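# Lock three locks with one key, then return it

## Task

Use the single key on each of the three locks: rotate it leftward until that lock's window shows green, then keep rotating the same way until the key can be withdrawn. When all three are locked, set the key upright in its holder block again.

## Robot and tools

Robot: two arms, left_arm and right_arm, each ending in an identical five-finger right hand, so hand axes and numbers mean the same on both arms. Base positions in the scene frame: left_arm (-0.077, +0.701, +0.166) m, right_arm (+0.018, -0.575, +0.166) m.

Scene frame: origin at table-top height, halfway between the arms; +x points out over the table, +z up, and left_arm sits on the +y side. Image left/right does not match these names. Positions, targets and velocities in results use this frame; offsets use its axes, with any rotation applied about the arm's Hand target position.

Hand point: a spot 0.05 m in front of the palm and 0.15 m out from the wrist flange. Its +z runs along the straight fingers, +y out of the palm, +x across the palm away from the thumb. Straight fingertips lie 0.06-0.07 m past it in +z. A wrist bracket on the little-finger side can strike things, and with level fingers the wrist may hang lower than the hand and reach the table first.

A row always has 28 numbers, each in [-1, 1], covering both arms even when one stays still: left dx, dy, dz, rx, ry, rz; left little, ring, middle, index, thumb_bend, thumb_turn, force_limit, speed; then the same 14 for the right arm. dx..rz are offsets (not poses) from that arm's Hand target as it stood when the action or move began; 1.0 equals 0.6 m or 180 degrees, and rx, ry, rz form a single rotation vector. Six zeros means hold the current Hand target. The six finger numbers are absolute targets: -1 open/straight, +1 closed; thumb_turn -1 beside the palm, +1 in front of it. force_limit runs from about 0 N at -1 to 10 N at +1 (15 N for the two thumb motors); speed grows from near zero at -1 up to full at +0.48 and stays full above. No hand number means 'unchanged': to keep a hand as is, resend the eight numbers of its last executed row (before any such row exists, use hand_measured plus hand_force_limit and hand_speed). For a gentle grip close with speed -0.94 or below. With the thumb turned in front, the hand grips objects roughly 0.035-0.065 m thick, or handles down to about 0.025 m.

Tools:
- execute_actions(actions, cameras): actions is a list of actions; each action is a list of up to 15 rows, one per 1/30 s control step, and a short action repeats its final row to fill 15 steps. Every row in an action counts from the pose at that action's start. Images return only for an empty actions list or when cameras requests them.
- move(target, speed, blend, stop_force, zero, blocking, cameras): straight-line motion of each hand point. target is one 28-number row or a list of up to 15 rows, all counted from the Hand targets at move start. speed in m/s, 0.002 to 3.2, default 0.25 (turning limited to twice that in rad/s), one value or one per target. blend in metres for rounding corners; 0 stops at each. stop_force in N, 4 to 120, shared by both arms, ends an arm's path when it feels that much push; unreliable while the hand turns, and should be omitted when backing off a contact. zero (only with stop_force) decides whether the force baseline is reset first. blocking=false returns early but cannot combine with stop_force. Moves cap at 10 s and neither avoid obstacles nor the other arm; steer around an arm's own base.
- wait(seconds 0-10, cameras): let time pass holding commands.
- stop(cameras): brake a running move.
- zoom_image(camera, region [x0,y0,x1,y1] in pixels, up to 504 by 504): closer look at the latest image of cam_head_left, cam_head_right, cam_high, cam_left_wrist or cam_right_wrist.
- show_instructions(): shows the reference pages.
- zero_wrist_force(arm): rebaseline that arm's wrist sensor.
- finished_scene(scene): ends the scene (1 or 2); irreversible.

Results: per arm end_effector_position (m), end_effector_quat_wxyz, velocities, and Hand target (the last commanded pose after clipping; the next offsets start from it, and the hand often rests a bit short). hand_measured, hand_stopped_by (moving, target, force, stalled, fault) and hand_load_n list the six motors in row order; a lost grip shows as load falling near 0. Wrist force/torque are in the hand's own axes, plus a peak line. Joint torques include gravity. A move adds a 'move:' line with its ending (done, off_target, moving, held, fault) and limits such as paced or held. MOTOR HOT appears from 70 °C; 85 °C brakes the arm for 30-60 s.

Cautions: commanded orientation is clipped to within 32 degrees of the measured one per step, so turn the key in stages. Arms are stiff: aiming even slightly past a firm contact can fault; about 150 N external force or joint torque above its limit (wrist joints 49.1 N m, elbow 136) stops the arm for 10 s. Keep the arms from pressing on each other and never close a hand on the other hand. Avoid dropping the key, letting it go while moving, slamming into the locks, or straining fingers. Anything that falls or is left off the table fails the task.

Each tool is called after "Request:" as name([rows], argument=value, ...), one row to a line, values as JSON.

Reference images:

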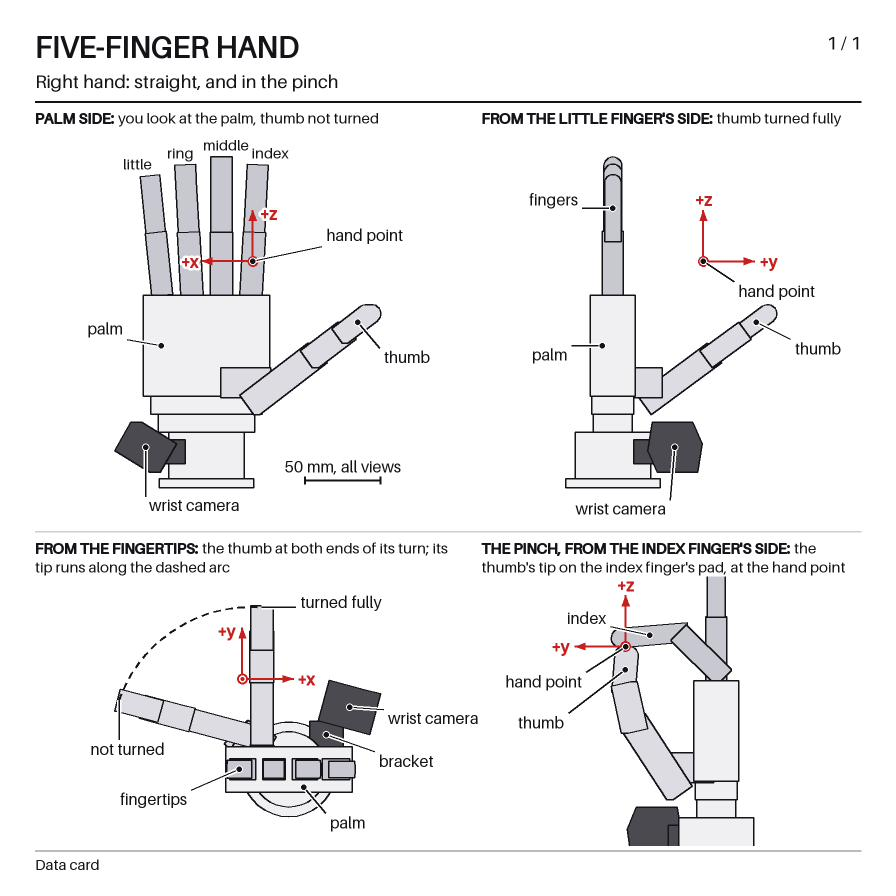

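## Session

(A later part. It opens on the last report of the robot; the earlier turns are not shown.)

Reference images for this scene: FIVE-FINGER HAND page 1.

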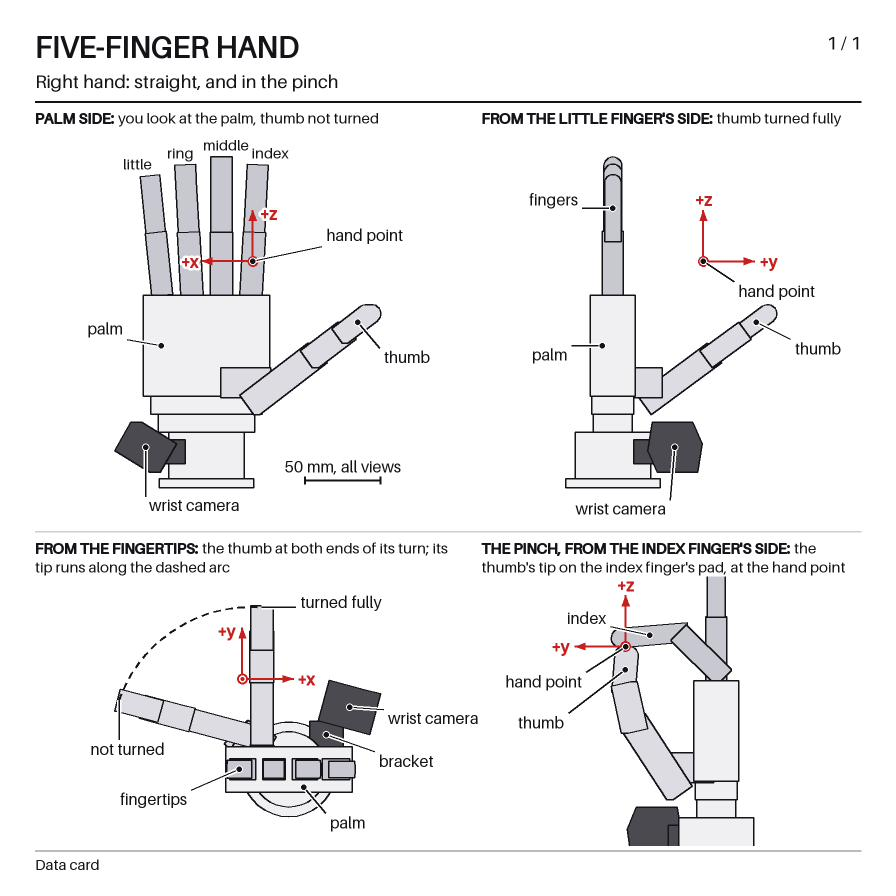

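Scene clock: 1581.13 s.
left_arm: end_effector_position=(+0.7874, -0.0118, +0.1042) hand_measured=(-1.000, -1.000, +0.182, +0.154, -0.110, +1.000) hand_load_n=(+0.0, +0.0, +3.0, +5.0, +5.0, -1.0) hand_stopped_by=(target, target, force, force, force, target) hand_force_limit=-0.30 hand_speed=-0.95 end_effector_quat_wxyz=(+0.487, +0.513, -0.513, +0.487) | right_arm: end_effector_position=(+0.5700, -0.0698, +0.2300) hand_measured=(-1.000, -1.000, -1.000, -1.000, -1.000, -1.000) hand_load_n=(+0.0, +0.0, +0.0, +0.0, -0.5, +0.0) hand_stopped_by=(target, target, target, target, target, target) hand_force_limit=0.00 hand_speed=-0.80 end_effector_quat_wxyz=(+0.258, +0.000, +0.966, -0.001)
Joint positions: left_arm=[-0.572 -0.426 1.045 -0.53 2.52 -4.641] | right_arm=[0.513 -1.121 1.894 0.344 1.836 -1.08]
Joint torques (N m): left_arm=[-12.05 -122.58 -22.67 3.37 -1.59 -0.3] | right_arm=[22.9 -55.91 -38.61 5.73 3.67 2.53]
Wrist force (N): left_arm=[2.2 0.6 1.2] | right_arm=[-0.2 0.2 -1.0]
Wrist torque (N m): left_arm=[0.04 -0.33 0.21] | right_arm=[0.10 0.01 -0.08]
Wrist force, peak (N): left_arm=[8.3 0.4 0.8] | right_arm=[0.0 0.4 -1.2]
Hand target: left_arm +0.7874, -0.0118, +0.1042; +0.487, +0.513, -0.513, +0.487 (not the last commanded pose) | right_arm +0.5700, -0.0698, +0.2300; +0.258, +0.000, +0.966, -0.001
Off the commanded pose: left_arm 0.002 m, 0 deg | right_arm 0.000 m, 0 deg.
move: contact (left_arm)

Request:
move([
  [0,0,0.006,0,0,0,-1,-1,0.4,0.4,0.2,1,-0.3,-0.95,0,0,0,0,0,0,-1,-1,-1,-1,-1,-1,0,-0.8],
  [-0.0042,0,0.006,0,0,0,-1,-1,0.4,0.4,0.2,1,-0.3,-0.95,0,0,0,0,0,0,-1,-1,-1,-1,-1,-1,0,-0.8],
], speed=0.03)

Request:
move(target=[0,0,-0.01,0,0,0,-1,-1,0.4,0.4,0.2,1,-0.3,-0.95,0,0,0,0,0,0,-1,-1,-1,-1,-1,-1,0,-0.8], speed=0.015, stop_force=4, cameras=["cam_head_left","cam_right_wrist"])

Request:
zoom_image(camera="cam_head_left", region=[305, 285, 340, 320])

Request:
zoom_image(camera="cam_right_wrist", region=[310, 190, 400, 300])

Scene clock: 1596.33 s.
left_arm: end_effector_position=(+0.7849, -0.0118, +0.1078) hand_measured=(-1.000, -1.000, +0.182, +0.154, -0.110, +1.000) hand_load_n=(+0.0, +0.0, +3.5, +5.0, +5.0, -1.0) hand_stopped_by=(target, target, force, force, force, target) hand_force_limit=-0.30 hand_speed=-0.95 end_effector_quat_wxyz=(+0.487, +0.513, -0.513, +0.487) | right_arm: end_effector_position=(+0.5700, -0.0698, +0.2300) hand_measured=(-1.000, -1.000, -1.000, -1.000, -1.000, -1.000) hand_load_n=(+0.0, +0.5, +0.0, +0.0, +0.0, +0.0) hand_stopped_by=(target, target, target, target, target, target) hand_force_limit=0.00 hand_speed=-0.80 end_effector_quat_wxyz=(+0.258, +0.000, +0.966, -0.001)
Joint positions: left_arm=[-0.573 -0.433 1.053 -0.531 2.519 -4.641] | right_arm=[0.513 -1.121 1.894 0.344 1.836 -1.08]
Joint torques (N m): left_arm=[-11.97 -124.07 -24.57 -4.74 -1.83 -2.78] | right_arm=[21.58 -54.25 -38.11 5.33 3.65 2.43]
Wrist force (N): left_arm=[0.0 1.0 1.1] | right_arm=[-0.3 0.3 -0.8]
Wrist torque (N m): left_arm=[0.06 -0.36 0.24] | right_arm=[0.10 0.02 -0.08]
Wrist force, peak (N): left_arm=[2.5 0.8 1.3] | right_arm=[-0.2 0.1 -1.4]
Hand target: left_arm +0.7849, -0.0118, +0.1078; +0.487, +0.513, -0.513, +0.487 | right_arm +0.5700, -0.0698, +0.2300; +0.258, +0.000, +0.966, -0.001
Off the commanded pose: left_arm 0.000 m, 0 deg | right_arm 0.000 m, 0 deg.
move: done

Scene clock: 1597.73 s.
left_arm: end_effector_position=(+0.7848, -0.0118, +0.1041) hand_measured=(-1.000, -1.000, +0.182, +0.154, -0.110, +1.000) hand_load_n=(+0.0, +0.0, +3.0, +5.0, +5.0, -1.5) hand_stopped_by=(target, target, force, force, force, target) hand_force_limit=-0.30 hand_speed=-0.95 end_effector_quat_wxyz=(+0.487, +0.513, -0.513, +0.487) | right_arm: end_effector_position=(+0.5700, -0.0698, +0.2300) hand_measured=(-1.000, -1.000, -1.000, -1.000, -1.000, -1.000) hand_load_n=(+0.0, +0.0, +0.0, +0.0, +0.0, +0.0) hand_stopped_by=(target, target, target, target, target, target) hand_force_limit=0.00 hand_speed=-0.80 end_effector_quat_wxyz=(+0.258, +0.000, +0.966, -0.001)
Joint positions: left_arm=[-0.573 -0.429 1.052 -0.534 2.519 -4.641] | right_arm=[0.513 -1.121 1.894 0.344 1.836 -1.08]
Joint torques (N m): left_arm=[-10.08 -124.14 -22.86 3.29 -1.55 0.5] | right_arm=[20.59 -55.39 -37.88 5.53 3.38 2.23]
Wrist force (N): left_arm=[1.4 0.7 1.1] | right_arm=[0.2 0.3 -0.8]
Wrist torque (N m): left_arm=[0.04 -0.38 0.24] | right_arm=[0.10 -0.03 -0.06]
Wrist force, peak (N): left_arm=[8.5 0.2 0.9] | right_arm=[-0.4 0.6 -1.1]
Hand target: left_arm +0.7848, -0.0118, +0.1041; +0.487, +0.513, -0.513, +0.487 (not the last commanded pose) | right_arm +0.5700, -0.0698, +0.2300; +0.258, +0.000, +0.966, -0.001
Off the commanded pose: left_arm 0.002 m, 0 deg | right_arm 0.000 m, 0 deg.
move: contact (left_arm)
Images, in order (width x height): cam_head_left 672x504, cam_right_wrist 672x504.

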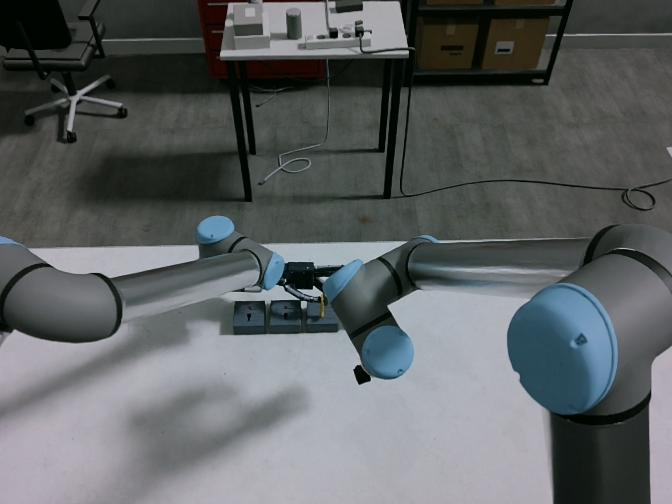

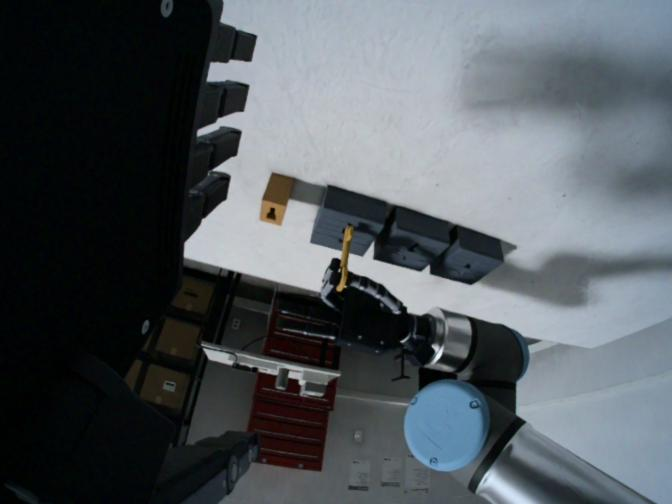

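Scaled by 14.400 from the camera's 672x504 image, which has a finer 960x720 frame.

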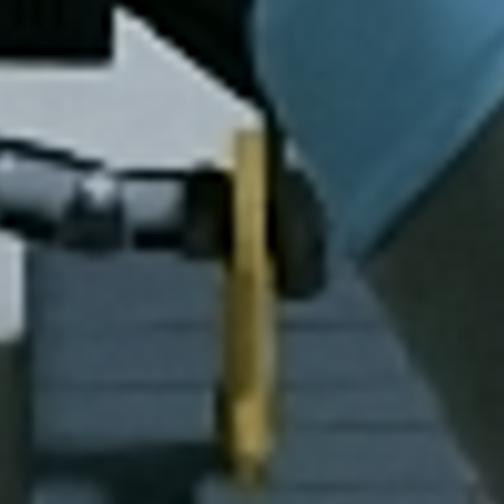

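Scaled by 4.582 from the camera's 672x504 image, which has a finer 960x720 frame.

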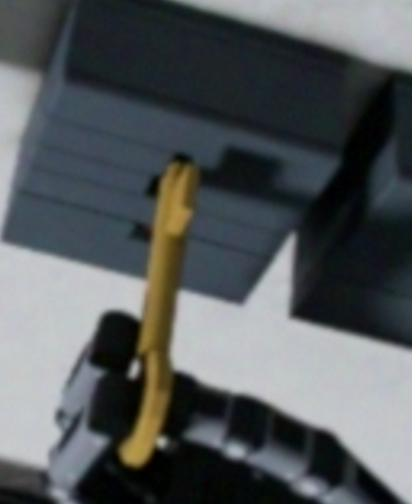

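Request:
zoom_image(camera="cam_head_left", region=[230, 295, 270, 335])

Request:
zoom_image(camera="cam_head_left", region=[300, 295, 340, 335])

Scaled by 12.600 from the camera's 672x504 image, which has a finer 960x720 frame.

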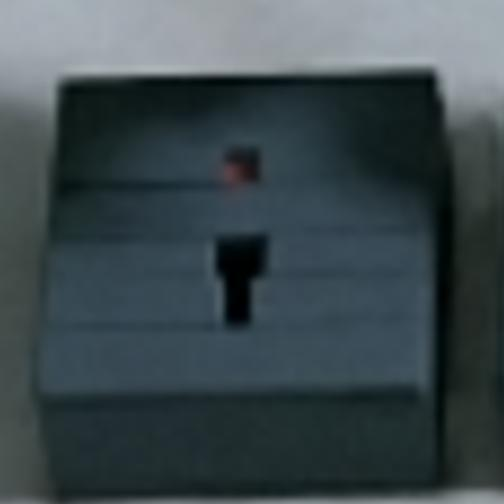

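Scaled by 12.600 from the camera's 672x504 image, which has a finer 960x720 frame.

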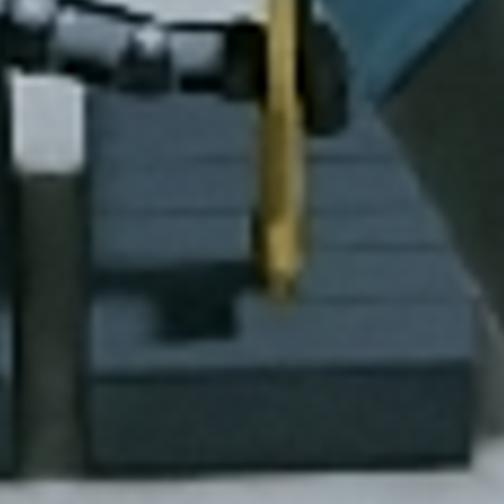

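Request:
move([
  [0,0,0.0133,0,0,0,-1,-1,0.4,0.4,0.2,1,-0.3,-0.95,0,0,0,0,0,0,-1,-1,-1,-1,-1,-1,0,-0.8],
  [0.0022,0.0013,0.0133,0,0,0,-1,-1,0.4,0.4,0.2,1,-0.3,-0.95,0,0,0,0,0,0,-1,-1,-1,-1,-1,-1,0,-0.8],
], speed=0.03)

Request:
move(target=[0,0,-0.02,0,0,0,-1,-1,0.4,0.4,0.2,1,-0.3,-0.95,0,0,0,0,0,0,-1,-1,-1,-1,-1,-1,0,-0.8], speed=0.015, stop_force=4)

Request:
move([
  [0,0,0.0133,0,0,0,-1,-1,0.4,0.4,0.2,1,-0.3,-0.95,0,0,0,0,0,0,-1,-1,-1,-1,-1,-1,0,-0.8],
  [0.0037,0,0.0133,0,0,0,-1,-1,0.4,0.4,0.2,1,-0.3,-0.95,0,0,0,0,0,0,-1,-1,-1,-1,-1,-1,0,-0.8],
], speed=0.03)

Request:
move(target=[0,0,-0.02,0,0,0,-1,-1,0.4,0.4,0.2,1,-0.3,-0.95,0,0,0,0,0,0,-1,-1,-1,-1,-1,-1,0,-0.8], speed=0.015, stop_force=4)

Request:
move([
  [0,0,0.0133,0,0,0,-1,-1,0.4,0.4,0.2,1,-0.3,-0.95,0,0,0,0,0,0,-1,-1,-1,-1,-1,-1,0,-0.8],
  [0,-0.0027,0.0133,0,0,0,-1,-1,0.4,0.4,0.2,1,-0.3,-0.95,0,0,0,0,0,0,-1,-1,-1,-1,-1,-1,0,-0.8],
], speed=0.03)

Request:
move(target=[0,0,-0.02,0,0,0,-1,-1,0.4,0.4,0.2,1,-0.3,-0.95,0,0,0,0,0,0,-1,-1,-1,-1,-1,-1,0,-0.8], speed=0.015, stop_force=4)

Request:
move([
  [0,0,0.0133,0,0,0,-1,-1,0.4,0.4,0.2,1,-0.3,-0.95,0,0,0,0,0,0,-1,-1,-1,-1,-1,-1,0,-0.8],
  [-0.0037,0,0.0133,0,0,0,-1,-1,0.4,0.4,0.2,1,-0.3,-0.95,0,0,0,0,0,0,-1,-1,-1,-1,-1,-1,0,-0.8],
], speed=0.03)

Request:
move(target=[0,0,-0.02,0,0,0,-1,-1,0.4,0.4,0.2,1,-0.3,-0.95,0,0,0,0,0,0,-1,-1,-1,-1,-1,-1,0,-0.8], speed=0.015, stop_force=4, cameras=["cam_head_left","cam_right_wrist"])

Scene clock: 1707.23 s.
left_arm: end_effector_position=(+0.7861, -0.0111, +0.1121) hand_measured=(-1.000, -1.000, +0.182, +0.154, -0.110, +1.000) hand_load_n=(+0.0, +0.0, +3.0, +5.0, +4.5, -1.5) hand_stopped_by=(target, target, force, force, force, target) hand_force_limit=-0.30 hand_speed=-0.95 end_effector_quat_wxyz=(+0.487, +0.513, -0.513, +0.486) | right_arm: end_effector_position=(+0.5700, -0.0698, +0.2300) hand_measured=(-1.000, -1.000, -1.000, -1.000, -1.000, -1.000) hand_load_n=(+0.0, +0.0, +0.0, +0.0, -0.5, +0.0) hand_stopped_by=(target, target, target, target, target, target) hand_force_limit=0.00 hand_speed=-0.80 end_effector_quat_wxyz=(+0.258, +0.000, +0.966, -0.001)
Joint positions: left_arm=[-0.572 -0.437 1.052 -0.526 2.52 -4.641] | right_arm=[0.513 -1.121 1.894 0.344 1.836 -1.08]
Joint torques (N m): left_arm=[9.67 -109.11 -47.22 3.43 2.73 3.01] | right_arm=[20.93 -56.28 -37.54 5.57 3.39 2.27]
Wrist force (N): left_arm=[0.2 1.2 1.1] | right_arm=[-0.3 0.1 -1.1]
Wrist torque (N m): left_arm=[0.09 -0.39 0.24] | right_arm=[0.08 0.02 -0.09]
Wrist force, peak (N): left_arm=[2.5 0.5 1.2] | right_arm=[-0.3 0.5 -1.2]
Hand target: left_arm +0.7862, -0.0110, +0.1121; +0.487, +0.513, -0.513, +0.487 | right_arm +0.5700, -0.0698, +0.2300; +0.258, +0.000, +0.966, -0.001
Off the commanded pose: left_arm 0.000 m, 0 deg | right_arm 0.000 m, 0 deg.
move: done

Scene clock: 1708.90 s.
left_arm: end_effector_position=(+0.7862, -0.0110, +0.1042) hand_measured=(-1.000, -1.000, +0.182, +0.154, -0.110, +1.000) hand_load_n=(+0.0, +0.0, +2.5, +6.0, +4.5, -1.0) hand_stopped_by=(target, target, force, force, force, target) hand_force_limit=-0.30 hand_speed=-0.95 end_effector_quat_wxyz=(+0.487, +0.513, -0.513, +0.487) | right_arm: end_effector_position=(+0.5700, -0.0698, +0.2300) hand_measured=(-1.000, -1.000, -1.000, -1.000, -1.000, -1.000) hand_load_n=(+0.0, +0.0, +0.0, +0.0, +0.0, +0.0) hand_stopped_by=(target, target, target, target, target, target) hand_force_limit=0.00 hand_speed=-0.80 end_effector_quat_wxyz=(+0.258, +0.000, +0.966, -0.001)
Joint positions: left_arm=[-0.572 -0.428 1.05 -0.532 2.52 -4.641] | right_arm=[0.513 -1.121 1.894 0.344 1.836 -1.08]
Joint torques (N m): left_arm=[6.63 -125.26 -23.13 3.33 2.21 3.43] | right_arm=[22.14 -55.33 -37.47 5.79 3.68 2.2]
Wrist force (N): left_arm=[1.3 0.8 1.5] | right_arm=[-0.3 0.3 -0.7]
Wrist torque (N m): left_arm=[0.07 -0.37 0.25] | right_arm=[0.09 0.02 -0.08]
Wrist force, peak (N): left_arm=[8.8 0.2 1.4] | right_arm=[-0.4 0.5 -1.1]
Hand target: left_arm +0.7862, -0.0110, +0.1042; +0.487, +0.513, -0.513, +0.487 (not the last commanded pose) | right_arm +0.5700, -0.0698, +0.2300; +0.258, +0.000, +0.966, -0.001
Off the commanded pose: left_arm 0.004 m, 0 deg | right_arm 0.000 m, 0 deg.
move: contact (left_arm)

Scene clock: 1709.97 s.
left_arm: end_effector_position=(+0.7883, -0.0110, +0.1122) hand_measured=(-1.000, -1.000, +0.182, +0.154, -0.110, +1.000) hand_load_n=(+0.0, +0.0, +3.0, +5.0, +4.5, -1.0) hand_stopped_by=(target, target, force, force, force, target) hand_force_limit=-0.30 hand_speed=-0.95 end_effector_quat_wxyz=(+0.487, +0.513, -0.513, +0.487) | right_arm: end_effector_position=(+0.5700, -0.0698, +0.2300) hand_measured=(-1.000, -1.000, -1.000, -1.000, -1.000, -1.000) hand_load_n=(+0.0, +0.0, +0.0, +0.0, +0.0, +0.0) hand_stopped_by=(target, target, target, target, target, target) hand_force_limit=0.00 hand_speed=-0.80 end_effector_quat_wxyz=(+0.258, +0.000, +0.966, -0.001)
Joint positions: left_arm=[-0.57 -0.434 1.045 -0.522 2.521 -4.64] | right_arm=[0.513 -1.121 1.894 0.344 1.836 -1.08]
Joint torques (N m): left_arm=[6.97 -106.96 -47.97 2.64 2.23 3.5] | right_arm=[20.69 -56.88 -37.76 5.52 3.4 2.46]
Wrist force (N): left_arm=[0.0 1.1 1.2] | right_arm=[-0.3 0.5 -0.6]
Wrist torque (N m): left_arm=[0.08 -0.37 0.18] | right_arm=[0.12 0.01 -0.07]
Wrist force, peak (N): left_arm=[0.3 0.9 1.7] | right_arm=[-0.1 0.6 -1.1]
Hand target: left_arm +0.7884, -0.0110, +0.1122; +0.487, +0.513, -0.513, +0.487 | right_arm +0.5700, -0.0698, +0.2300; +0.258, +0.000, +0.966, -0.001
Off the commanded pose: left_arm 0.000 m, 0 deg | right_arm 0.000 m, 0 deg.
move: done

Scene clock: 1711.63 s.
left_arm: end_effector_position=(+0.7884, -0.0110, +0.1042) hand_measured=(-1.000, -1.000, +0.182, +0.154, -0.110, +1.000) hand_load_n=(+0.0, +0.0, +2.5, +6.0, +4.5, -1.0) hand_stopped_by=(target, target, force, force, force, target) hand_force_limit=-0.30 hand_speed=-0.95 end_effector_quat_wxyz=(+0.487, +0.513, -0.513, +0.487) | right_arm: end_effector_position=(+0.5700, -0.0698, +0.2300) hand_measured=(-1.000, -1.000, -1.000, -1.000, -1.000, -1.000) hand_load_n=(+0.0, +0.0, +0.0, +0.5, +0.0, +0.0) hand_stopped_by=(target, target, target, target, target, target) hand_force_limit=0.00 hand_speed=-0.80 end_effector_quat_wxyz=(+0.258, +0.000, +0.966, -0.001)
Joint positions: left_arm=[-0.57 -0.425 1.043 -0.529 2.521 -4.64] | right_arm=[0.513 -1.121 1.894 0.344 1.836 -1.08]
Joint torques (N m): left_arm=[7.13 -125.16 -23.91 3.27 2.29 3.23] | right_arm=[21.06 -54.65 -38.33 5.16 3.49 2.24]
Wrist force (N): left_arm=[0.9 0.8 1.4] | right_arm=[-0.2 0.4 -0.9]
Wrist torque (N m): left_arm=[0.07 -0.32 0.17] | right_arm=[0.11 0.01 -0.08]
Wrist force, peak (N): left_arm=[9.0 -0.1 1.4] | right_arm=[-0.2 0.4 -1.2]
Hand target: left_arm +0.7884, -0.0110, +0.1042; +0.487, +0.513, -0.513, +0.487 (not the last commanded pose) | right_arm +0.5700, -0.0698, +0.2300; +0.258, +0.000, +0.966, -0.001
Off the commanded pose: left_arm 0.004 m, 0 deg | right_arm 0.000 m, 0 deg.
move: contact (left_arm)

Scene clock: 1712.57 s.
left_arm: end_effector_position=(+0.7884, -0.0124, +0.1122) hand_measured=(-1.000, -1.000, +0.182, +0.154, -0.110, +1.000) hand_load_n=(+0.0, +0.0, +3.0, +5.0, +4.5, -1.0) hand_stopped_by=(target, target, force, force, force, target) hand_force_limit=-0.30 hand_speed=-0.95 end_effector_quat_wxyz=(+0.487, +0.513, -0.513, +0.487) | right_arm: end_effector_position=(+0.5700, -0.0698, +0.2300) hand_measured=(-1.000, -1.000, -1.000, -1.000, -1.000, -1.000) hand_load_n=(+0.0, +0.0, +0.0, +0.0, +0.0, +0.0) hand_stopped_by=(target, target, target, target, target, target) hand_force_limit=0.00 hand_speed=-0.80 end_effector_quat_wxyz=(+0.258, +0.000, +0.966, -0.001)
Joint positions: left_arm=[-0.571 -0.433 1.043 -0.521 2.52 -4.641] | right_arm=[0.513 -1.121 1.894 0.344 1.836 -1.08]
Joint torques (N m): left_arm=[-12.88 -104.86 -49.08 3.69 -1.56 -1.01] | right_arm=[23.51 -55.13 -37.12 5.32 3.41 2.2]
Wrist force (N): left_arm=[0.1 1.0 1.2] | right_arm=[-0.2 0.4 -1.1]
Wrist torque (N m): left_arm=[0.06 -0.39 0.18] | right_arm=[0.13 0.02 -0.08]
Wrist force, peak (N): left_arm=[0.6 0.9 1.7] | right_arm=[-0.2 0.4 -1.2]
Hand target: left_arm +0.7884, -0.0126, +0.1122; +0.487, +0.513, -0.513, +0.487 | right_arm +0.5700, -0.0698, +0.2300; +0.258, +0.000, +0.966, -0.001
Off the commanded pose: left_arm 0.000 m, 0 deg | right_arm 0.000 m, 0 deg.
move: done

Scene clock: 1714.23 s.
left_arm: end_effector_position=(+0.7884, -0.0126, +0.1041) hand_measured=(-1.000, -1.000, +0.182, +0.154, -0.110, +1.000) hand_load_n=(+0.0, +0.0, +4.5, +3.5, +4.5, -2.0) hand_stopped_by=(target, target, force, force, force, target) hand_force_limit=-0.30 hand_speed=-0.95 end_effector_quat_wxyz=(+0.487, +0.513, -0.513, +0.487) | right_arm: end_effector_position=(+0.5700, -0.0698, +0.2300) hand_measured=(-1.000, -1.000, -1.000, -1.000, -1.000, -1.000) hand_load_n=(+0.0, +0.0, +0.0, +0.0, +0.0, +0.0) hand_stopped_by=(target, target, target, target, target, target) hand_force_limit=0.00 hand_speed=-0.80 end_effector_quat_wxyz=(+0.258, +0.000, +0.966, -0.001)
Joint positions: left_arm=[-0.572 -0.424 1.04 -0.528 2.52 -4.641] | right_arm=[0.513 -1.121 1.894 0.344 1.836 -1.08]
Joint torques (N m): left_arm=[-11.24 -125.68 -23.35 3.25 -1.84 -1.52] | right_arm=[21.34 -55.4 -36.8 5.59 3.62 2.37]
Wrist force (N): left_arm=[1.3 0.6 0.7] | right_arm=[-0.1 0.2 -0.9]
Wrist torque (N m): left_arm=[0.02 -0.43 0.18] | right_arm=[0.08 -0.01 -0.07]
Wrist force, peak (N): left_arm=[9.4 -0.1 0.5] | right_arm=[-0.2 0.6 -1.1]
Hand target: left_arm +0.7884, -0.0126, +0.1041; +0.487, +0.513, -0.513, +0.487 (not the last commanded pose) | right_arm +0.5700, -0.0698, +0.2300; +0.258, +0.000, +0.966, -0.001
Off the commanded pose: left_arm 0.004 m, 0 deg | right_arm 0.000 m, 0 deg.
move: contact (left_arm)

Scene clock: 1715.27 s.
left_arm: end_effector_position=(+0.7862, -0.0126, +0.1120) hand_measured=(-1.000, -1.000, +0.182, +0.154, -0.110, +1.000) hand_load_n=(+0.0, -0.5, +3.0, +5.0, +4.5, -1.5) hand_stopped_by=(target, target, force, force, force, target) hand_force_limit=-0.30 hand_speed=-0.95 end_effector_quat_wxyz=(+0.487, +0.513, -0.513, +0.487) | right_arm: end_effector_position=(+0.5700, -0.0698, +0.2300) hand_measured=(-1.000, -1.000, -1.000, -1.000, -1.000, -1.000) hand_load_n=(+0.0, +0.0, +0.0, +0.0, +0.0, +0.0) hand_stopped_by=(target, target, target, target, target, target) hand_force_limit=0.00 hand_speed=-0.80 end_effector_quat_wxyz=(+0.258, +0.000, +0.966, -0.001)
Joint positions: left_arm=[-0.573 -0.436 1.049 -0.525 2.519 -4.641] | right_arm=[0.513 -1.121 1.894 0.344 1.836 -1.08]
Joint torques (N m): left_arm=[-13.86 -125.78 -25.52 -5.01 -1.71 -2.57] | right_arm=[22.12 -55.04 -37.39 5.36 3.39 2.26]
Wrist force (N): left_arm=[-0.5 1.1 1.2] | right_arm=[-0.3 0.3 -0.8]
Wrist torque (N m): left_arm=[0.06 -0.33 0.17] | right_arm=[0.09 0.05 -0.09]
Wrist force, peak (N): left_arm=[0.1 1.2 1.2] | right_arm=[-0.4 0.3 -1.1]
Hand target: left_arm +0.7862, -0.0126, +0.1120; +0.487, +0.513, -0.513, +0.487 | right_arm +0.5700, -0.0698, +0.2300; +0.258, +0.000, +0.966, -0.001
Off the commanded pose: left_arm 0.000 m, 0 deg | right_arm 0.000 m, 0 deg.
move: done

Scene clock: 1716.93 s.
left_arm: end_effector_position=(+0.7862, -0.0126, +0.1039) hand_measured=(-1.000, -1.000, +0.182, +0.154, -0.110, +1.000) hand_load_n=(+0.0, +0.0, +4.5, +3.5, +4.5, -2.5) hand_stopped_by=(target, target, force, force, force, target) hand_force_limit=-0.30 hand_speed=-0.95 end_effector_quat_wxyz=(+0.487, +0.513, -0.513, +0.487) | right_arm: end_effector_position=(+0.5700, -0.0698, +0.2300) hand_measured=(-1.000, -1.000, -1.000, -1.000, -1.000, -1.000) hand_load_n=(+0.0, +0.0, +0.0, +0.0, +0.0, +0.0) hand_stopped_by=(target, target, target, target, target, target) hand_force_limit=0.00 hand_speed=-0.80 end_effector_quat_wxyz=(+0.258, +0.000, +0.966, -0.001)
Joint positions: left_arm=[-0.573 -0.427 1.047 -0.532 2.519 -4.641] | right_arm=[0.513 -1.121 1.894 0.344 1.836 -1.08]
Joint torques (N m): left_arm=[-12.3 -124.54 -23.51 3.24 -1.44 0.31] | right_arm=[21.72 -56.01 -38.3 5.37 3.42 2.17]
Wrist force (N): left_arm=[1.0 0.8 0.2] | right_arm=[0.0 0.5 -0.6]
Wrist torque (N m): left_arm=[0.04 -0.40 0.21] | right_arm=[0.11 -0.01 -0.06]
Wrist force, peak (N): left_arm=[10.6 -0.2 0.6] | right_arm=[-0.2 0.5 -1.2]
Hand target: left_arm +0.7862, -0.0126, +0.1039; +0.487, +0.513, -0.513, +0.487 (not the last commanded pose) | right_arm +0.5700, -0.0698, +0.2300; +0.258, +0.000, +0.966, -0.001
Off the commanded pose: left_arm 0.004 m, 0 deg | right_arm 0.000 m, 0 deg.
move: contact (left_arm)
Images, in order (width x height): cam_head_left 672x504, cam_right_wrist 672x504.

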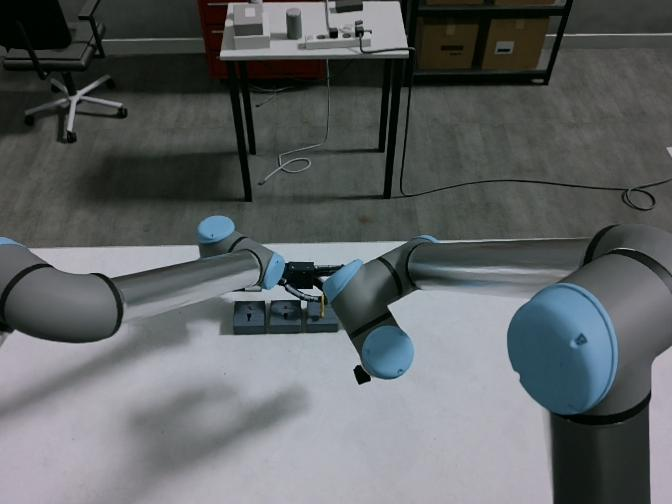

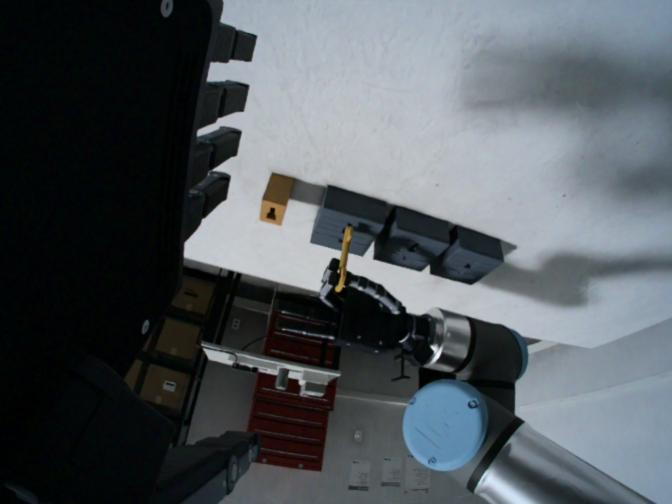

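Request:
move(target=[0,0,0.0025,0,0,0,-1,-1,0.4,0.4,0.2,1,-0.3,-0.95,0.193,0.043,-0.105,0,0.1056,0,-1,-1,-1,-1,-1,-1,0,-0.8], speed=0.15, cameras=["cam_head_left","cam_right_wrist"])

Request:
zoom_image(camera="cam_right_wrist", region=[310, 190, 400, 300])

Scene clock: 1791.40 s.
left_arm: end_effector_position=(+0.7862, -0.0126, +0.1054) hand_measured=(-1.000, -1.000, +0.182, +0.154, -0.110, +1.000) hand_load_n=(+0.0, +0.0, +3.0, +5.0, +4.5, -1.5) hand_stopped_by=(target, target, force, force, force, target) hand_force_limit=-0.30 hand_speed=-0.95 end_effector_quat_wxyz=(+0.487, +0.513, -0.513, +0.487) | right_arm: end_effector_position=(+0.6858, -0.0440, +0.1670) hand_measured=(-1.000, -1.000, -1.000, -1.000, -1.000, -1.000) hand_load_n=(+0.0, +0.0, +0.0, +0.0, +0.0, +0.0) hand_stopped_by=(target, target, target, target, target, target) hand_force_limit=0.00 hand_speed=-0.80 end_effector_quat_wxyz=(+0.095, +0.000, +0.996, -0.001)
Joint positions: left_arm=[-0.573 -0.428 1.047 -0.53 2.519 -4.641] | right_arm=[0.404 -0.844 1.525 0.719 1.653 -1.134]
Joint torques (N m): left_arm=[-10.07 -125.14 -24.02 3.04 -0.95 1.72] | right_arm=[-16.78 -79.06 -41.51 5.88 -3.06 -2.48]
Wrist force (N): left_arm=[-0.1 1.0 1.2] | right_arm=[0.3 0.1 -0.8]
Wrist torque (N m): left_arm=[0.07 -0.36 0.21] | right_arm=[0.07 -0.02 0.23]
Wrist force, peak (N): left_arm=[2.1 0.8 0.4] | right_arm=[0.8 0.4 -1.8]
Hand target: left_arm +0.7862, -0.0126, +0.1054; +0.487, +0.513, -0.513, +0.487 | right_arm +0.6858, -0.0440, +0.1670; +0.095, +0.000, +0.996, -0.001
Off the commanded pose: left_arm 0.000 m, 0 deg | right_arm 0.000 m, 0 deg.
move: done
Images, in order (width x height): cam_head_left 672x504, cam_right_wrist 672x504.

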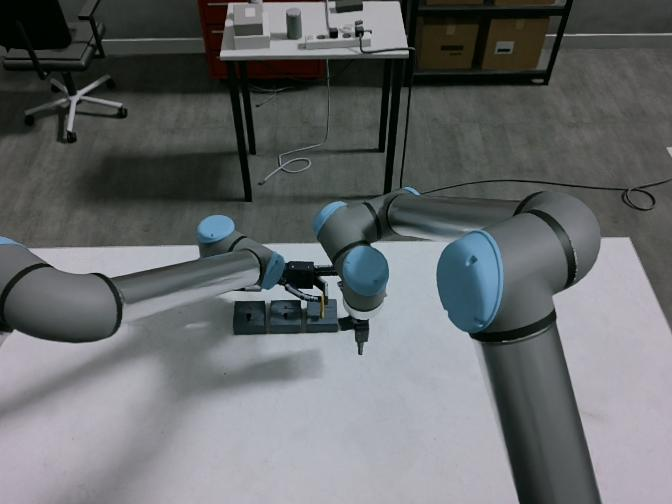

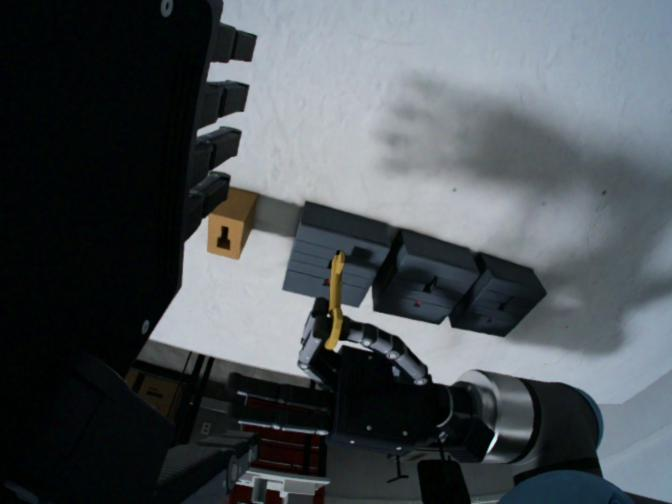

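Scaled by 4.582 from the camera's 672x504 image, which has a finer 960x720 frame.

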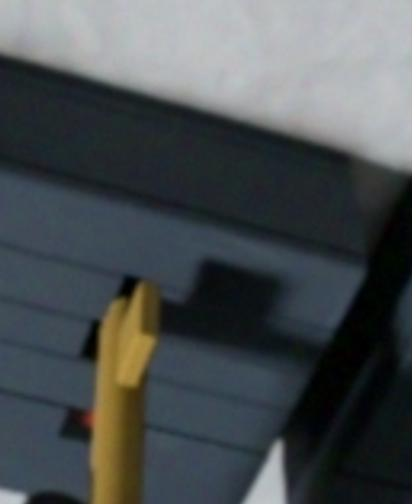

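Request:
zoom_image(camera="cam_right_wrist", region=[320, 240, 350, 285])

Request:
zoom_image(camera="cam_right_wrist", region=[280, 200, 400, 360])

Request:
zoom_image(camera="cam_head_left", region=[305, 285, 340, 320])

Scaled by 11.200 from the camera's 672x504 image, which has a finer 960x720 frame.

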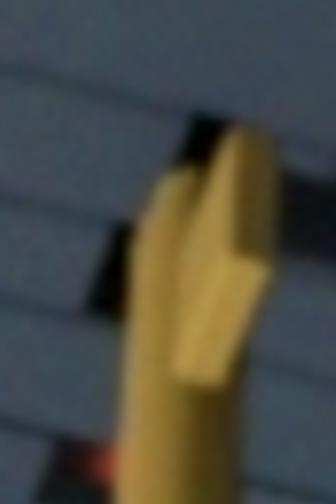

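Scaled by 3.150 from the camera's 672x504 image, which has a finer 960x720 frame.

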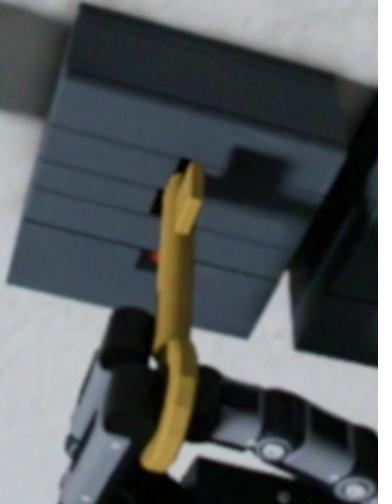

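Scaled by 14.400 from the camera's 672x504 image, which has a finer 960x720 frame.

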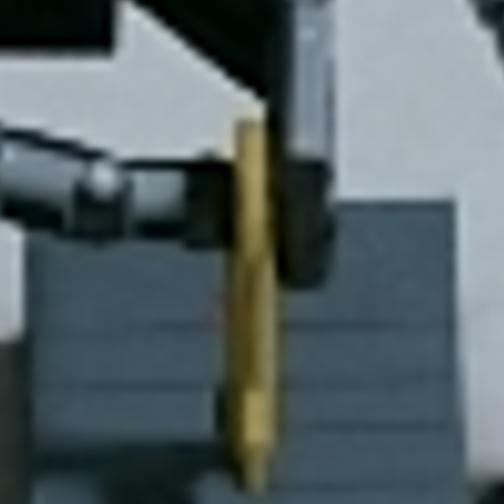

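Request:
move(target=[0.0025,-0.0022,0.006,0,0,0.0083,-1,-1,0.4,0.4,0.2,1,-0.3,-0.95,0,0,0,0,0,0,-1,-1,-1,-1,-1,-1,0,-0.8], speed=0.03)

Request:
move(target=[0,0,-0.0167,0,0,0,-1,-1,0.4,0.4,0.2,1,-0.3,-0.95,0,0,0,0,0,0,-1,-1,-1,-1,-1,-1,0,-0.8], speed=0.015, stop_force=4, cameras=["cam_right_wrist"])

Request:
zoom_image(camera="cam_right_wrist", region=[320, 240, 350, 285])

Scene clock: 1888.90 s.
left_arm: end_effector_position=(+0.7877, -0.0139, +0.1090) hand_measured=(-1.000, -1.000, +0.182, +0.154, -0.110, +1.000) hand_load_n=(+0.0, +0.0, +3.0, +5.5, +4.5, -1.5) hand_stopped_by=(target, target, force, force, force, target) hand_force_limit=-0.30 hand_speed=-0.95 end_effector_quat_wxyz=(+0.481, +0.519, -0.506, +0.493) | right_arm: end_effector_position=(+0.6858, -0.0440, +0.1670) hand_measured=(-1.000, -1.000, -1.000, -1.000, -1.000, -1.000) hand_load_n=(+0.0, +0.0, +0.0, +0.0, +0.0, +0.0) hand_stopped_by=(target, target, target, target, target, target) hand_force_limit=0.00 hand_speed=-0.80 end_effector_quat_wxyz=(+0.095, +0.000, +0.996, -0.001)
Joint positions: left_arm=[-0.576 -0.441 1.066 -0.54 2.49 -4.645] | right_arm=[0.404 -0.844 1.525 0.719 1.653 -1.134]
Joint torques (N m): left_arm=[-12.95 -126.63 -24.46 -5.09 -2.41 -2.41] | right_arm=[-17.4 -77.8 -38.81 6.66 -3.43 -2.37]
Wrist force (N): left_arm=[-0.3 1.1 1.1] | right_arm=[0.7 0.0 -0.5]
Wrist torque (N m): left_arm=[0.07 -0.34 0.21] | right_arm=[0.04 -0.06 0.24]
Wrist force, peak (N): left_arm=[0.1 1.2 1.3] | right_arm=[0.6 -0.1 -0.9]
Hand target: left_arm +0.7877, -0.0140, +0.1090; +0.481, +0.519, -0.506, +0.493 | right_arm +0.6858, -0.0440, +0.1670; +0.095, +0.000, +0.996, -0.001
Off the commanded pose: left_arm 0.000 m, 0 deg | right_arm 0.000 m, 0 deg.
move: done

Scene clock: 1890.17 s.
left_arm: end_effector_position=(+0.7876, -0.0139, +0.1061) hand_measured=(-1.000, -1.000, +0.182, +0.154, -0.110, +1.000) hand_load_n=(+0.0, +0.0, +3.0, +5.0, +4.5, -2.0) hand_stopped_by=(target, target, force, force, force, target) hand_force_limit=-0.30 hand_speed=-0.95 end_effector_quat_wxyz=(+0.481, +0.519, -0.506, +0.493) | right_arm: end_effector_position=(+0.6858, -0.0440, +0.1670) hand_measured=(-1.000, -1.000, -1.000, -1.000, -1.000, -1.000) hand_load_n=(+0.0, +0.0, +0.0, +0.0, +0.0, +0.0) hand_stopped_by=(target, target, target, target, target, target) hand_force_limit=0.00 hand_speed=-0.80 end_effector_quat_wxyz=(+0.095, +0.000, +0.996, -0.001)
Joint positions: left_arm=[-0.576 -0.438 1.066 -0.543 2.49 -4.645] | right_arm=[0.404 -0.844 1.525 0.719 1.653 -1.134]
Joint torques (N m): left_arm=[-11.7 -124.58 -23.41 3.2 -1.25 0.29] | right_arm=[-16.78 -76.59 -39.42 6.61 -2.98 -2.38]
Wrist force (N): left_arm=[1.0 0.8 0.9] | right_arm=[0.3 0.1 -0.4]
Wrist torque (N m): left_arm=[0.04 -0.36 0.21] | right_arm=[0.04 0.00 0.22]
Wrist force, peak (N): left_arm=[8.5 0.2 1.1] | right_arm=[0.5 0.4 -0.7]
Hand target: left_arm +0.7876, -0.0139, +0.1061; +0.481, +0.519, -0.506, +0.493 (not the last commanded pose) | right_arm +0.6858, -0.0440, +0.1670; +0.095, +0.000, +0.996, -0.001
Off the commanded pose: left_arm 0.007 m, 0 deg | right_arm 0.000 m, 0 deg.
move: contact (left_arm)
Images, in order (width x height): cam_right_wrist 672x504.

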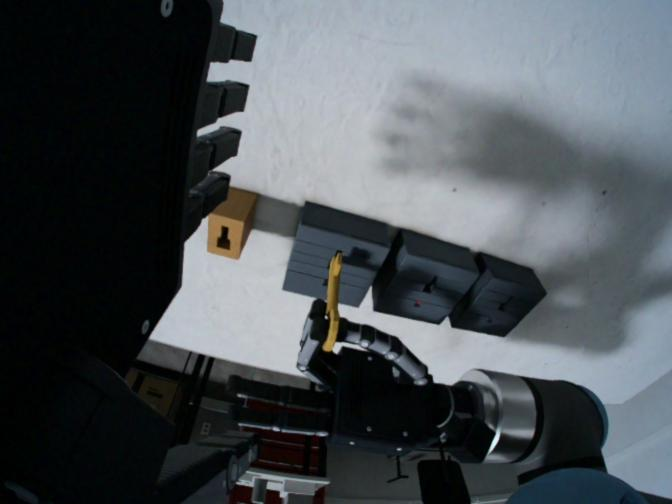

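Scaled by 11.200 from the camera's 672x504 image, which has a finer 960x720 frame.

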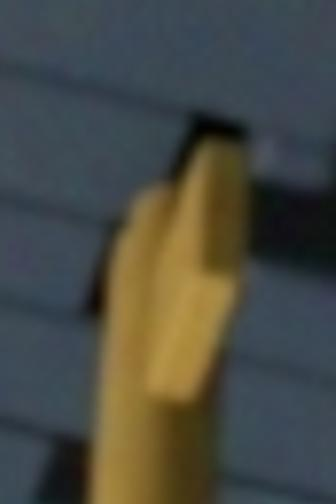

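Request:
move([
  [0,0,0.0067,0,0,0,-1,-1,0.4,0.4,0.2,1,-0.3,-0.95,0,0,0,0,0,0,-1,-1,-1,-1,-1,-1,0,-0.8],
  [0,-0.0008,0.0067,0,0,0,-1,-1,0.4,0.4,0.2,1,-0.3,-0.95,0,0,0,0,0,0,-1,-1,-1,-1,-1,-1,0,-0.8],
], speed=0.03)

Request:
move(target=[0,0,-0.0167,0,0,0,-1,-1,0.4,0.4,0.2,1,-0.3,-0.95,0,0,0,0,0,0,-1,-1,-1,-1,-1,-1,0,-0.8], speed=0.015, stop_force=4)

Request:
move([
  [0,0,0.0083,0,0,0,-1,-1,0.4,0.4,0.2,1,-0.3,-0.95,0,0,0,0,0,0,-1,-1,-1,-1,-1,-1,0,-0.8],
  [0.0015,0,0.0083,0,0,0,-1,-1,0.4,0.4,0.2,1,-0.3,-0.95,0,0,0,0,0,0,-1,-1,-1,-1,-1,-1,0,-0.8],
], speed=0.03)

Request:
move(target=[0,0,-0.0167,0,0,0,-1,-1,0.4,0.4,0.2,1,-0.3,-0.95,0,0,0,0,0,0,-1,-1,-1,-1,-1,-1,0,-0.8], speed=0.015, stop_force=4, cameras=["cam_right_wrist"])

Request:
zoom_image(camera="cam_right_wrist", region=[320, 240, 350, 285])

Scene clock: 1947.73 s.
left_arm: end_effector_position=(+0.7875, -0.0142, +0.1100) hand_measured=(-1.000, -1.000, +0.182, +0.154, -0.110, +1.000) hand_load_n=(+0.0, +0.0, +3.5, +5.0, +4.0, -1.5) hand_stopped_by=(target, target, force, force, force, target) hand_force_limit=-0.30 hand_speed=-0.95 end_effector_quat_wxyz=(+0.481, +0.519, -0.506, +0.493) | right_arm: end_effector_position=(+0.6858, -0.0440, +0.1670) hand_measured=(-1.000, -1.000, -1.000, -1.000, -1.000, -1.000) hand_load_n=(+0.0, +0.0, +0.0, +0.0, -0.5, +0.0) hand_stopped_by=(target, target, target, target, target, target) hand_force_limit=0.00 hand_speed=-0.80 end_effector_quat_wxyz=(+0.095, +0.000, +0.996, -0.001)
Joint positions: left_arm=[-0.576 -0.442 1.067 -0.539 2.489 -4.645] | right_arm=[0.404 -0.844 1.525 0.719 1.653 -1.134]
Joint torques (N m): left_arm=[-10.88 -119.15 -47.93 3.66 -1.55 0.17] | right_arm=[-17.73 -76.35 -39.59 6.66 -3.07 -2.3]
Wrist force (N): left_arm=[-0.2 1.0 1.1] | right_arm=[0.4 -0.1 -0.6]
Wrist torque (N m): left_arm=[0.05 -0.35 0.20] | right_arm=[0.02 -0.02 0.22]
Wrist force, peak (N): left_arm=[1.7 0.8 1.1] | right_arm=[0.5 -0.2 -0.9]
Hand target: left_arm +0.7876, -0.0144, +0.1102; +0.481, +0.519, -0.506, +0.493 | right_arm +0.6858, -0.0440, +0.1670; +0.095, +0.000, +0.996, -0.001
Off the commanded pose: left_arm 0.000 m, 0 deg | right_arm 0.000 m, 0 deg.
move: done

Scene clock: 1949.10 s.
left_arm: end_effector_position=(+0.7876, -0.0144, +0.1061) hand_measured=(-1.000, -1.000, +0.182, +0.154, -0.110, +1.000) hand_load_n=(+0.0, +0.0, +3.0, +5.0, +4.5, -2.0) hand_stopped_by=(target, target, force, force, force, target) hand_force_limit=-0.30 hand_speed=-0.95 end_effector_quat_wxyz=(+0.481, +0.519, -0.506, +0.493) | right_arm: end_effector_position=(+0.6858, -0.0440, +0.1670) hand_measured=(-1.000, -1.000, -1.000, -1.000, -1.000, -1.000) hand_load_n=(+0.5, +0.0, +0.0, +0.0, +0.0, +0.0) hand_stopped_by=(target, target, target, target, target, target) hand_force_limit=0.00 hand_speed=-0.80 end_effector_quat_wxyz=(+0.095, +0.000, +0.996, -0.001)
Joint positions: left_arm=[-0.576 -0.437 1.065 -0.543 2.489 -4.645] | right_arm=[0.404 -0.844 1.525 0.719 1.653 -1.134]
Joint torques (N m): left_arm=[-12.84 -124.51 -22.49 3.25 -1.35 -1.56] | right_arm=[-17.24 -76.82 -39.13 6.42 -3.04 -2.17]
Wrist force (N): left_arm=[0.8 0.7 0.9] | right_arm=[0.3 0.2 -0.7]
Wrist torque (N m): left_arm=[0.04 -0.35 0.21] | right_arm=[0.09 0.01 0.22]
Wrist force, peak (N): left_arm=[10.0 -0.2 0.8] | right_arm=[0.4 0.0 -0.8]
Hand target: left_arm +0.7876, -0.0144, +0.1061; +0.481, +0.519, -0.506, +0.493 (not the last commanded pose) | right_arm +0.6858, -0.0440, +0.1670; +0.095, +0.000, +0.996, -0.001
Off the commanded pose: left_arm 0.006 m, 0 deg | right_arm 0.000 m, 0 deg.
move: contact (left_arm)

Scene clock: 1950.03 s.
left_arm: end_effector_position=(+0.7884, -0.0144, +0.1111) hand_measured=(-1.000, -1.000, +0.182, +0.154, -0.110, +1.000) hand_load_n=(+0.0, +0.0, +3.0, +5.5, +4.0, -1.5) hand_stopped_by=(target, target, force, force, force, target) hand_force_limit=-0.30 hand_speed=-0.95 end_effector_quat_wxyz=(+0.481, +0.519, -0.506, +0.493) | right_arm: end_effector_position=(+0.6858, -0.0440, +0.1670) hand_measured=(-1.000, -1.000, -1.000, -1.000, -1.000, -1.000) hand_load_n=(+0.0, +0.0, +0.0, +0.0, -0.5, +0.0) hand_stopped_by=(target, target, target, target, target, target) hand_force_limit=0.00 hand_speed=-0.80 end_effector_quat_wxyz=(+0.095, +0.000, +0.996, -0.001)
Joint positions: left_arm=[-0.576 -0.442 1.064 -0.537 2.49 -4.645] | right_arm=[0.404 -0.844 1.525 0.719 1.653 -1.134]
Joint torques (N m): left_arm=[7.04 -106.34 -48.68 3.03 2.48 0.58] | right_arm=[-16.07 -75.03 -39.61 6.44 -2.96 -2.2]
Wrist force (N): left_arm=[0.0 0.8 1.2] | right_arm=[0.4 0.0 -0.5]
Wrist torque (N m): left_arm=[0.02 -0.37 0.21] | right_arm=[0.04 -0.04 0.23]
Wrist force, peak (N): left_arm=[-0.5 1.1 1.2] | right_arm=[0.5 0.1 -0.9]
Hand target: left_arm +0.7885, -0.0144, +0.1110; +0.481, +0.519, -0.506, +0.493 | right_arm +0.6858, -0.0440, +0.1670; +0.095, +0.000, +0.996, -0.001
Off the commanded pose: left_arm 0.000 m, 0 deg | right_arm 0.000 m, 0 deg.
move: done

Scene clock: 1951.47 s.
left_arm: end_effector_position=(+0.7885, -0.0144, +0.1061) hand_measured=(-1.000, -1.000, +0.182, +0.154, -0.110, +1.000) hand_load_n=(+0.0, +0.0, +3.0, +5.0, +4.0, -2.0) hand_stopped_by=(target, target, force, force, force, target) hand_force_limit=-0.30 hand_speed=-0.95 end_effector_quat_wxyz=(+0.481, +0.519, -0.506, +0.493) | right_arm: end_effector_position=(+0.6858, -0.0440, +0.1670) hand_measured=(-1.000, -1.000, -1.000, -1.000, -1.000, -1.000) hand_load_n=(+0.0, +0.0, +0.0, +0.0, +0.0, +0.0) hand_stopped_by=(target, target, target, target, target, target) hand_force_limit=0.00 hand_speed=-0.80 end_effector_quat_wxyz=(+0.095, +0.000, +0.996, -0.001)
Joint positions: left_arm=[-0.576 -0.436 1.063 -0.541 2.49 -4.645] | right_arm=[0.404 -0.844 1.525 0.719 1.653 -1.134]
Joint torques (N m): left_arm=[4.74 -124.86 -23.69 3.14 1.89 1.74] | right_arm=[-17.02 -77.45 -38.57 6.46 -3.06 -2.31]
Wrist force (N): left_arm=[0.8 0.9 1.0] | right_arm=[0.5 0.0 -0.3]
Wrist torque (N m): left_arm=[0.05 -0.35 0.21] | right_arm=[0.03 -0.03 0.23]
Wrist force, peak (N): left_arm=[8.4 0.3 1.1] | right_arm=[0.4 0.0 -0.9]
Hand target: left_arm +0.7885, -0.0144, +0.1061; +0.481, +0.519, -0.506, +0.493 (not the last commanded pose) | right_arm +0.6858, -0.0440, +0.1670; +0.095, +0.000, +0.996, -0.001
Off the commanded pose: left_arm 0.005 m, 0 deg | right_arm 0.000 m, 0 deg.
move: contact (left_arm)
Images, in order (width x height): cam_right_wrist 672x504.

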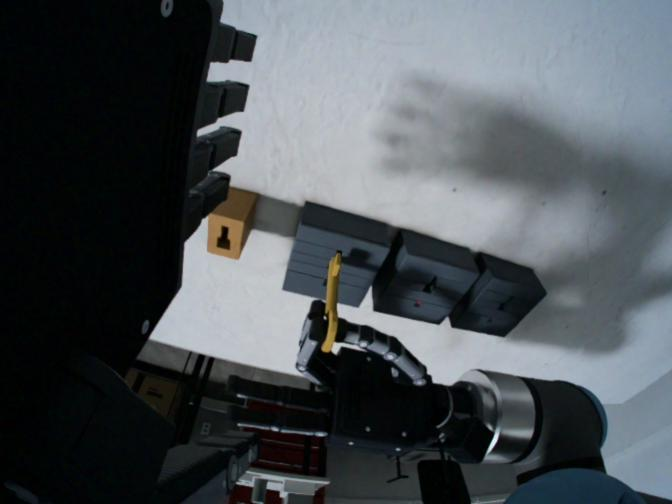

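Scaled by 11.200 from the camera's 672x504 image, which has a finer 960x720 frame.

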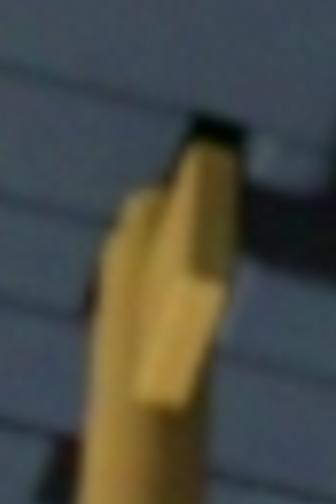

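Request:
move([
  [0,0,0.0083,0,0,0,-1,-1,0.4,0.4,0.2,1,-0.3,-0.95,0,0,0,0,0,0,-1,-1,-1,-1,-1,-1,0,-0.8],
  [0.0097,0.0042,0.0083,0,0,0,-1,-1,0.4,0.4,0.2,1,-0.3,-0.95,0,0,0,0,0,0,-1,-1,-1,-1,-1,-1,0,-0.8],
], speed=0.03)

Request:
move(target=[0,0,-0.0217,0,0,0,-1,-1,0.4,0.4,0.2,1,-0.3,-0.95,0,0,0,0,0,0,-1,-1,-1,-1,-1,-1,0,-0.8], speed=0.015, stop_force=4, cameras=["cam_right_wrist"])

Request:
zoom_image(camera="cam_right_wrist", region=[320, 240, 350, 285])

Scene clock: 1992.37 s.
left_arm: end_effector_position=(+0.7942, -0.0119, +0.1111) hand_measured=(-1.000, -1.000, +0.182, +0.154, -0.110, +1.000) hand_load_n=(+0.0, +0.0, +3.0, +5.0, +4.0, -1.5) hand_stopped_by=(target, target, force, force, force, target) hand_force_limit=-0.30 hand_speed=-0.95 end_effector_quat_wxyz=(+0.481, +0.519, -0.506, +0.493) | right_arm: end_effector_position=(+0.6858, -0.0440, +0.1670) hand_measured=(-1.000, -1.000, -1.000, -1.000, -1.000, -1.000) hand_load_n=(+0.0, +0.0, +0.0, +0.0, +0.0, +0.0) hand_stopped_by=(target, target, target, target, target, target) hand_force_limit=0.00 hand_speed=-0.80 end_effector_quat_wxyz=(+0.095, +0.000, +0.996, -0.001)
Joint positions: left_arm=[-0.57 -0.435 1.05 -0.529 2.495 -4.644] | right_arm=[0.404 -0.844 1.525 0.719 1.653 -1.134]
Joint torques (N m): left_arm=[7.96 -102.65 -46.66 2.14 2.54 3.34] | right_arm=[-16.41 -75 -39.25 6.33 -2.73 -2.2]
Wrist force (N): left_arm=[0.1 0.8 1.0] | right_arm=[0.3 0.0 -0.8]
Wrist torque (N m): left_arm=[0.03 -0.40 0.07] | right_arm=[0.05 0.00 0.22]
Wrist force, peak (N): left_arm=[1.4 0.9 1.4] | right_arm=[0.5 -0.1 -1.0]
Hand target: left_arm +0.7943, -0.0118, +0.1111; +0.481, +0.519, -0.506, +0.493 | right_arm +0.6858, -0.0440, +0.1670; +0.095, +0.000, +0.996, -0.001
Off the commanded pose: left_arm 0.000 m, 0 deg | right_arm 0.000 m, 0 deg.
move: done

Scene clock: 1994.07 s.
left_arm: end_effector_position=(+0.7943, -0.0118, +0.0980) hand_measured=(-1.000, -1.000, +0.182, +0.154, -0.110, +1.000) hand_load_n=(-0.5, +0.0, +3.5, +4.5, +3.5, -1.5) hand_stopped_by=(target, target, force, force, force, target) hand_force_limit=-0.30 hand_speed=-0.95 end_effector_quat_wxyz=(+0.481, +0.519, -0.506, +0.493) | right_arm: end_effector_position=(+0.6858, -0.0440, +0.1670) hand_measured=(-1.000, -1.000, -1.000, -1.000, -1.000, -1.000) hand_load_n=(+0.0, +0.0, +0.0, +0.0, +0.0, +0.0) hand_stopped_by=(target, target, target, target, target, target) hand_force_limit=0.00 hand_speed=-0.80 end_effector_quat_wxyz=(+0.095, +0.000, +0.996, -0.001)
Joint positions: left_arm=[-0.57 -0.421 1.046 -0.539 2.495 -4.644] | right_arm=[0.404 -0.844 1.525 0.719 1.653 -1.134]
Joint torques (N m): left_arm=[3.44 -106.71 -47.7 -4.7 2.7 2.06] | right_arm=[-16.55 -76.11 -39.36 6.24 -2.97 -2.15]
Wrist force (N): left_arm=[0.8 -0.6 0.6] | right_arm=[0.3 -0.1 -0.3]
Wrist torque (N m): left_arm=[0.03 -0.41 0.13] | right_arm=[0.01 -0.02 0.22]
Wrist force, peak (N): left_arm=[3.0 -0.6 0.7] | right_arm=[0.1 0.3 -0.9]
Hand target: left_arm +0.7943, -0.0118, +0.0980; +0.481, +0.519, -0.506, +0.493 | right_arm +0.6858, -0.0440, +0.1670; +0.095, +0.000, +0.996, -0.001
Off the commanded pose: left_arm 0.000 m, 0 deg | right_arm 0.000 m, 0 deg.
move: done
Images, in order (width x height): cam_right_wrist 672x504.

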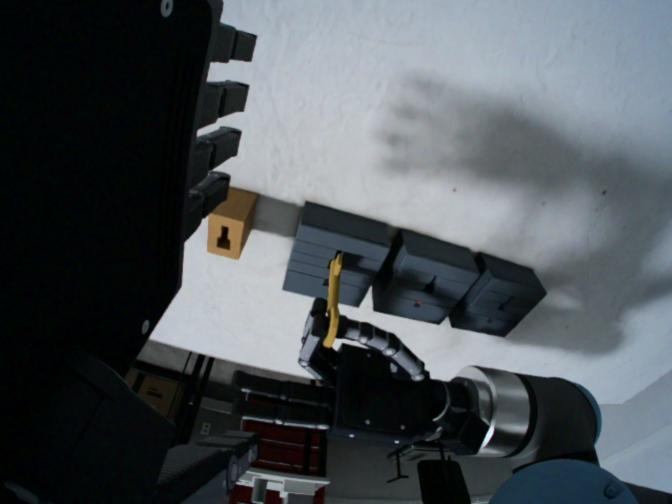

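Scaled by 11.200 from the camera's 672x504 image, which has a finer 960x720 frame.

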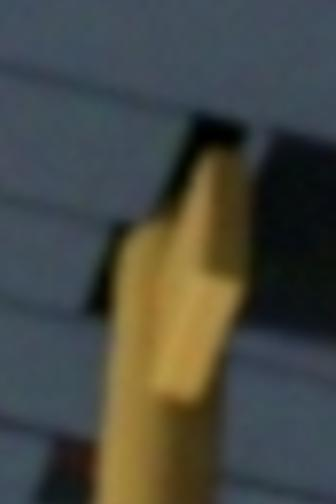

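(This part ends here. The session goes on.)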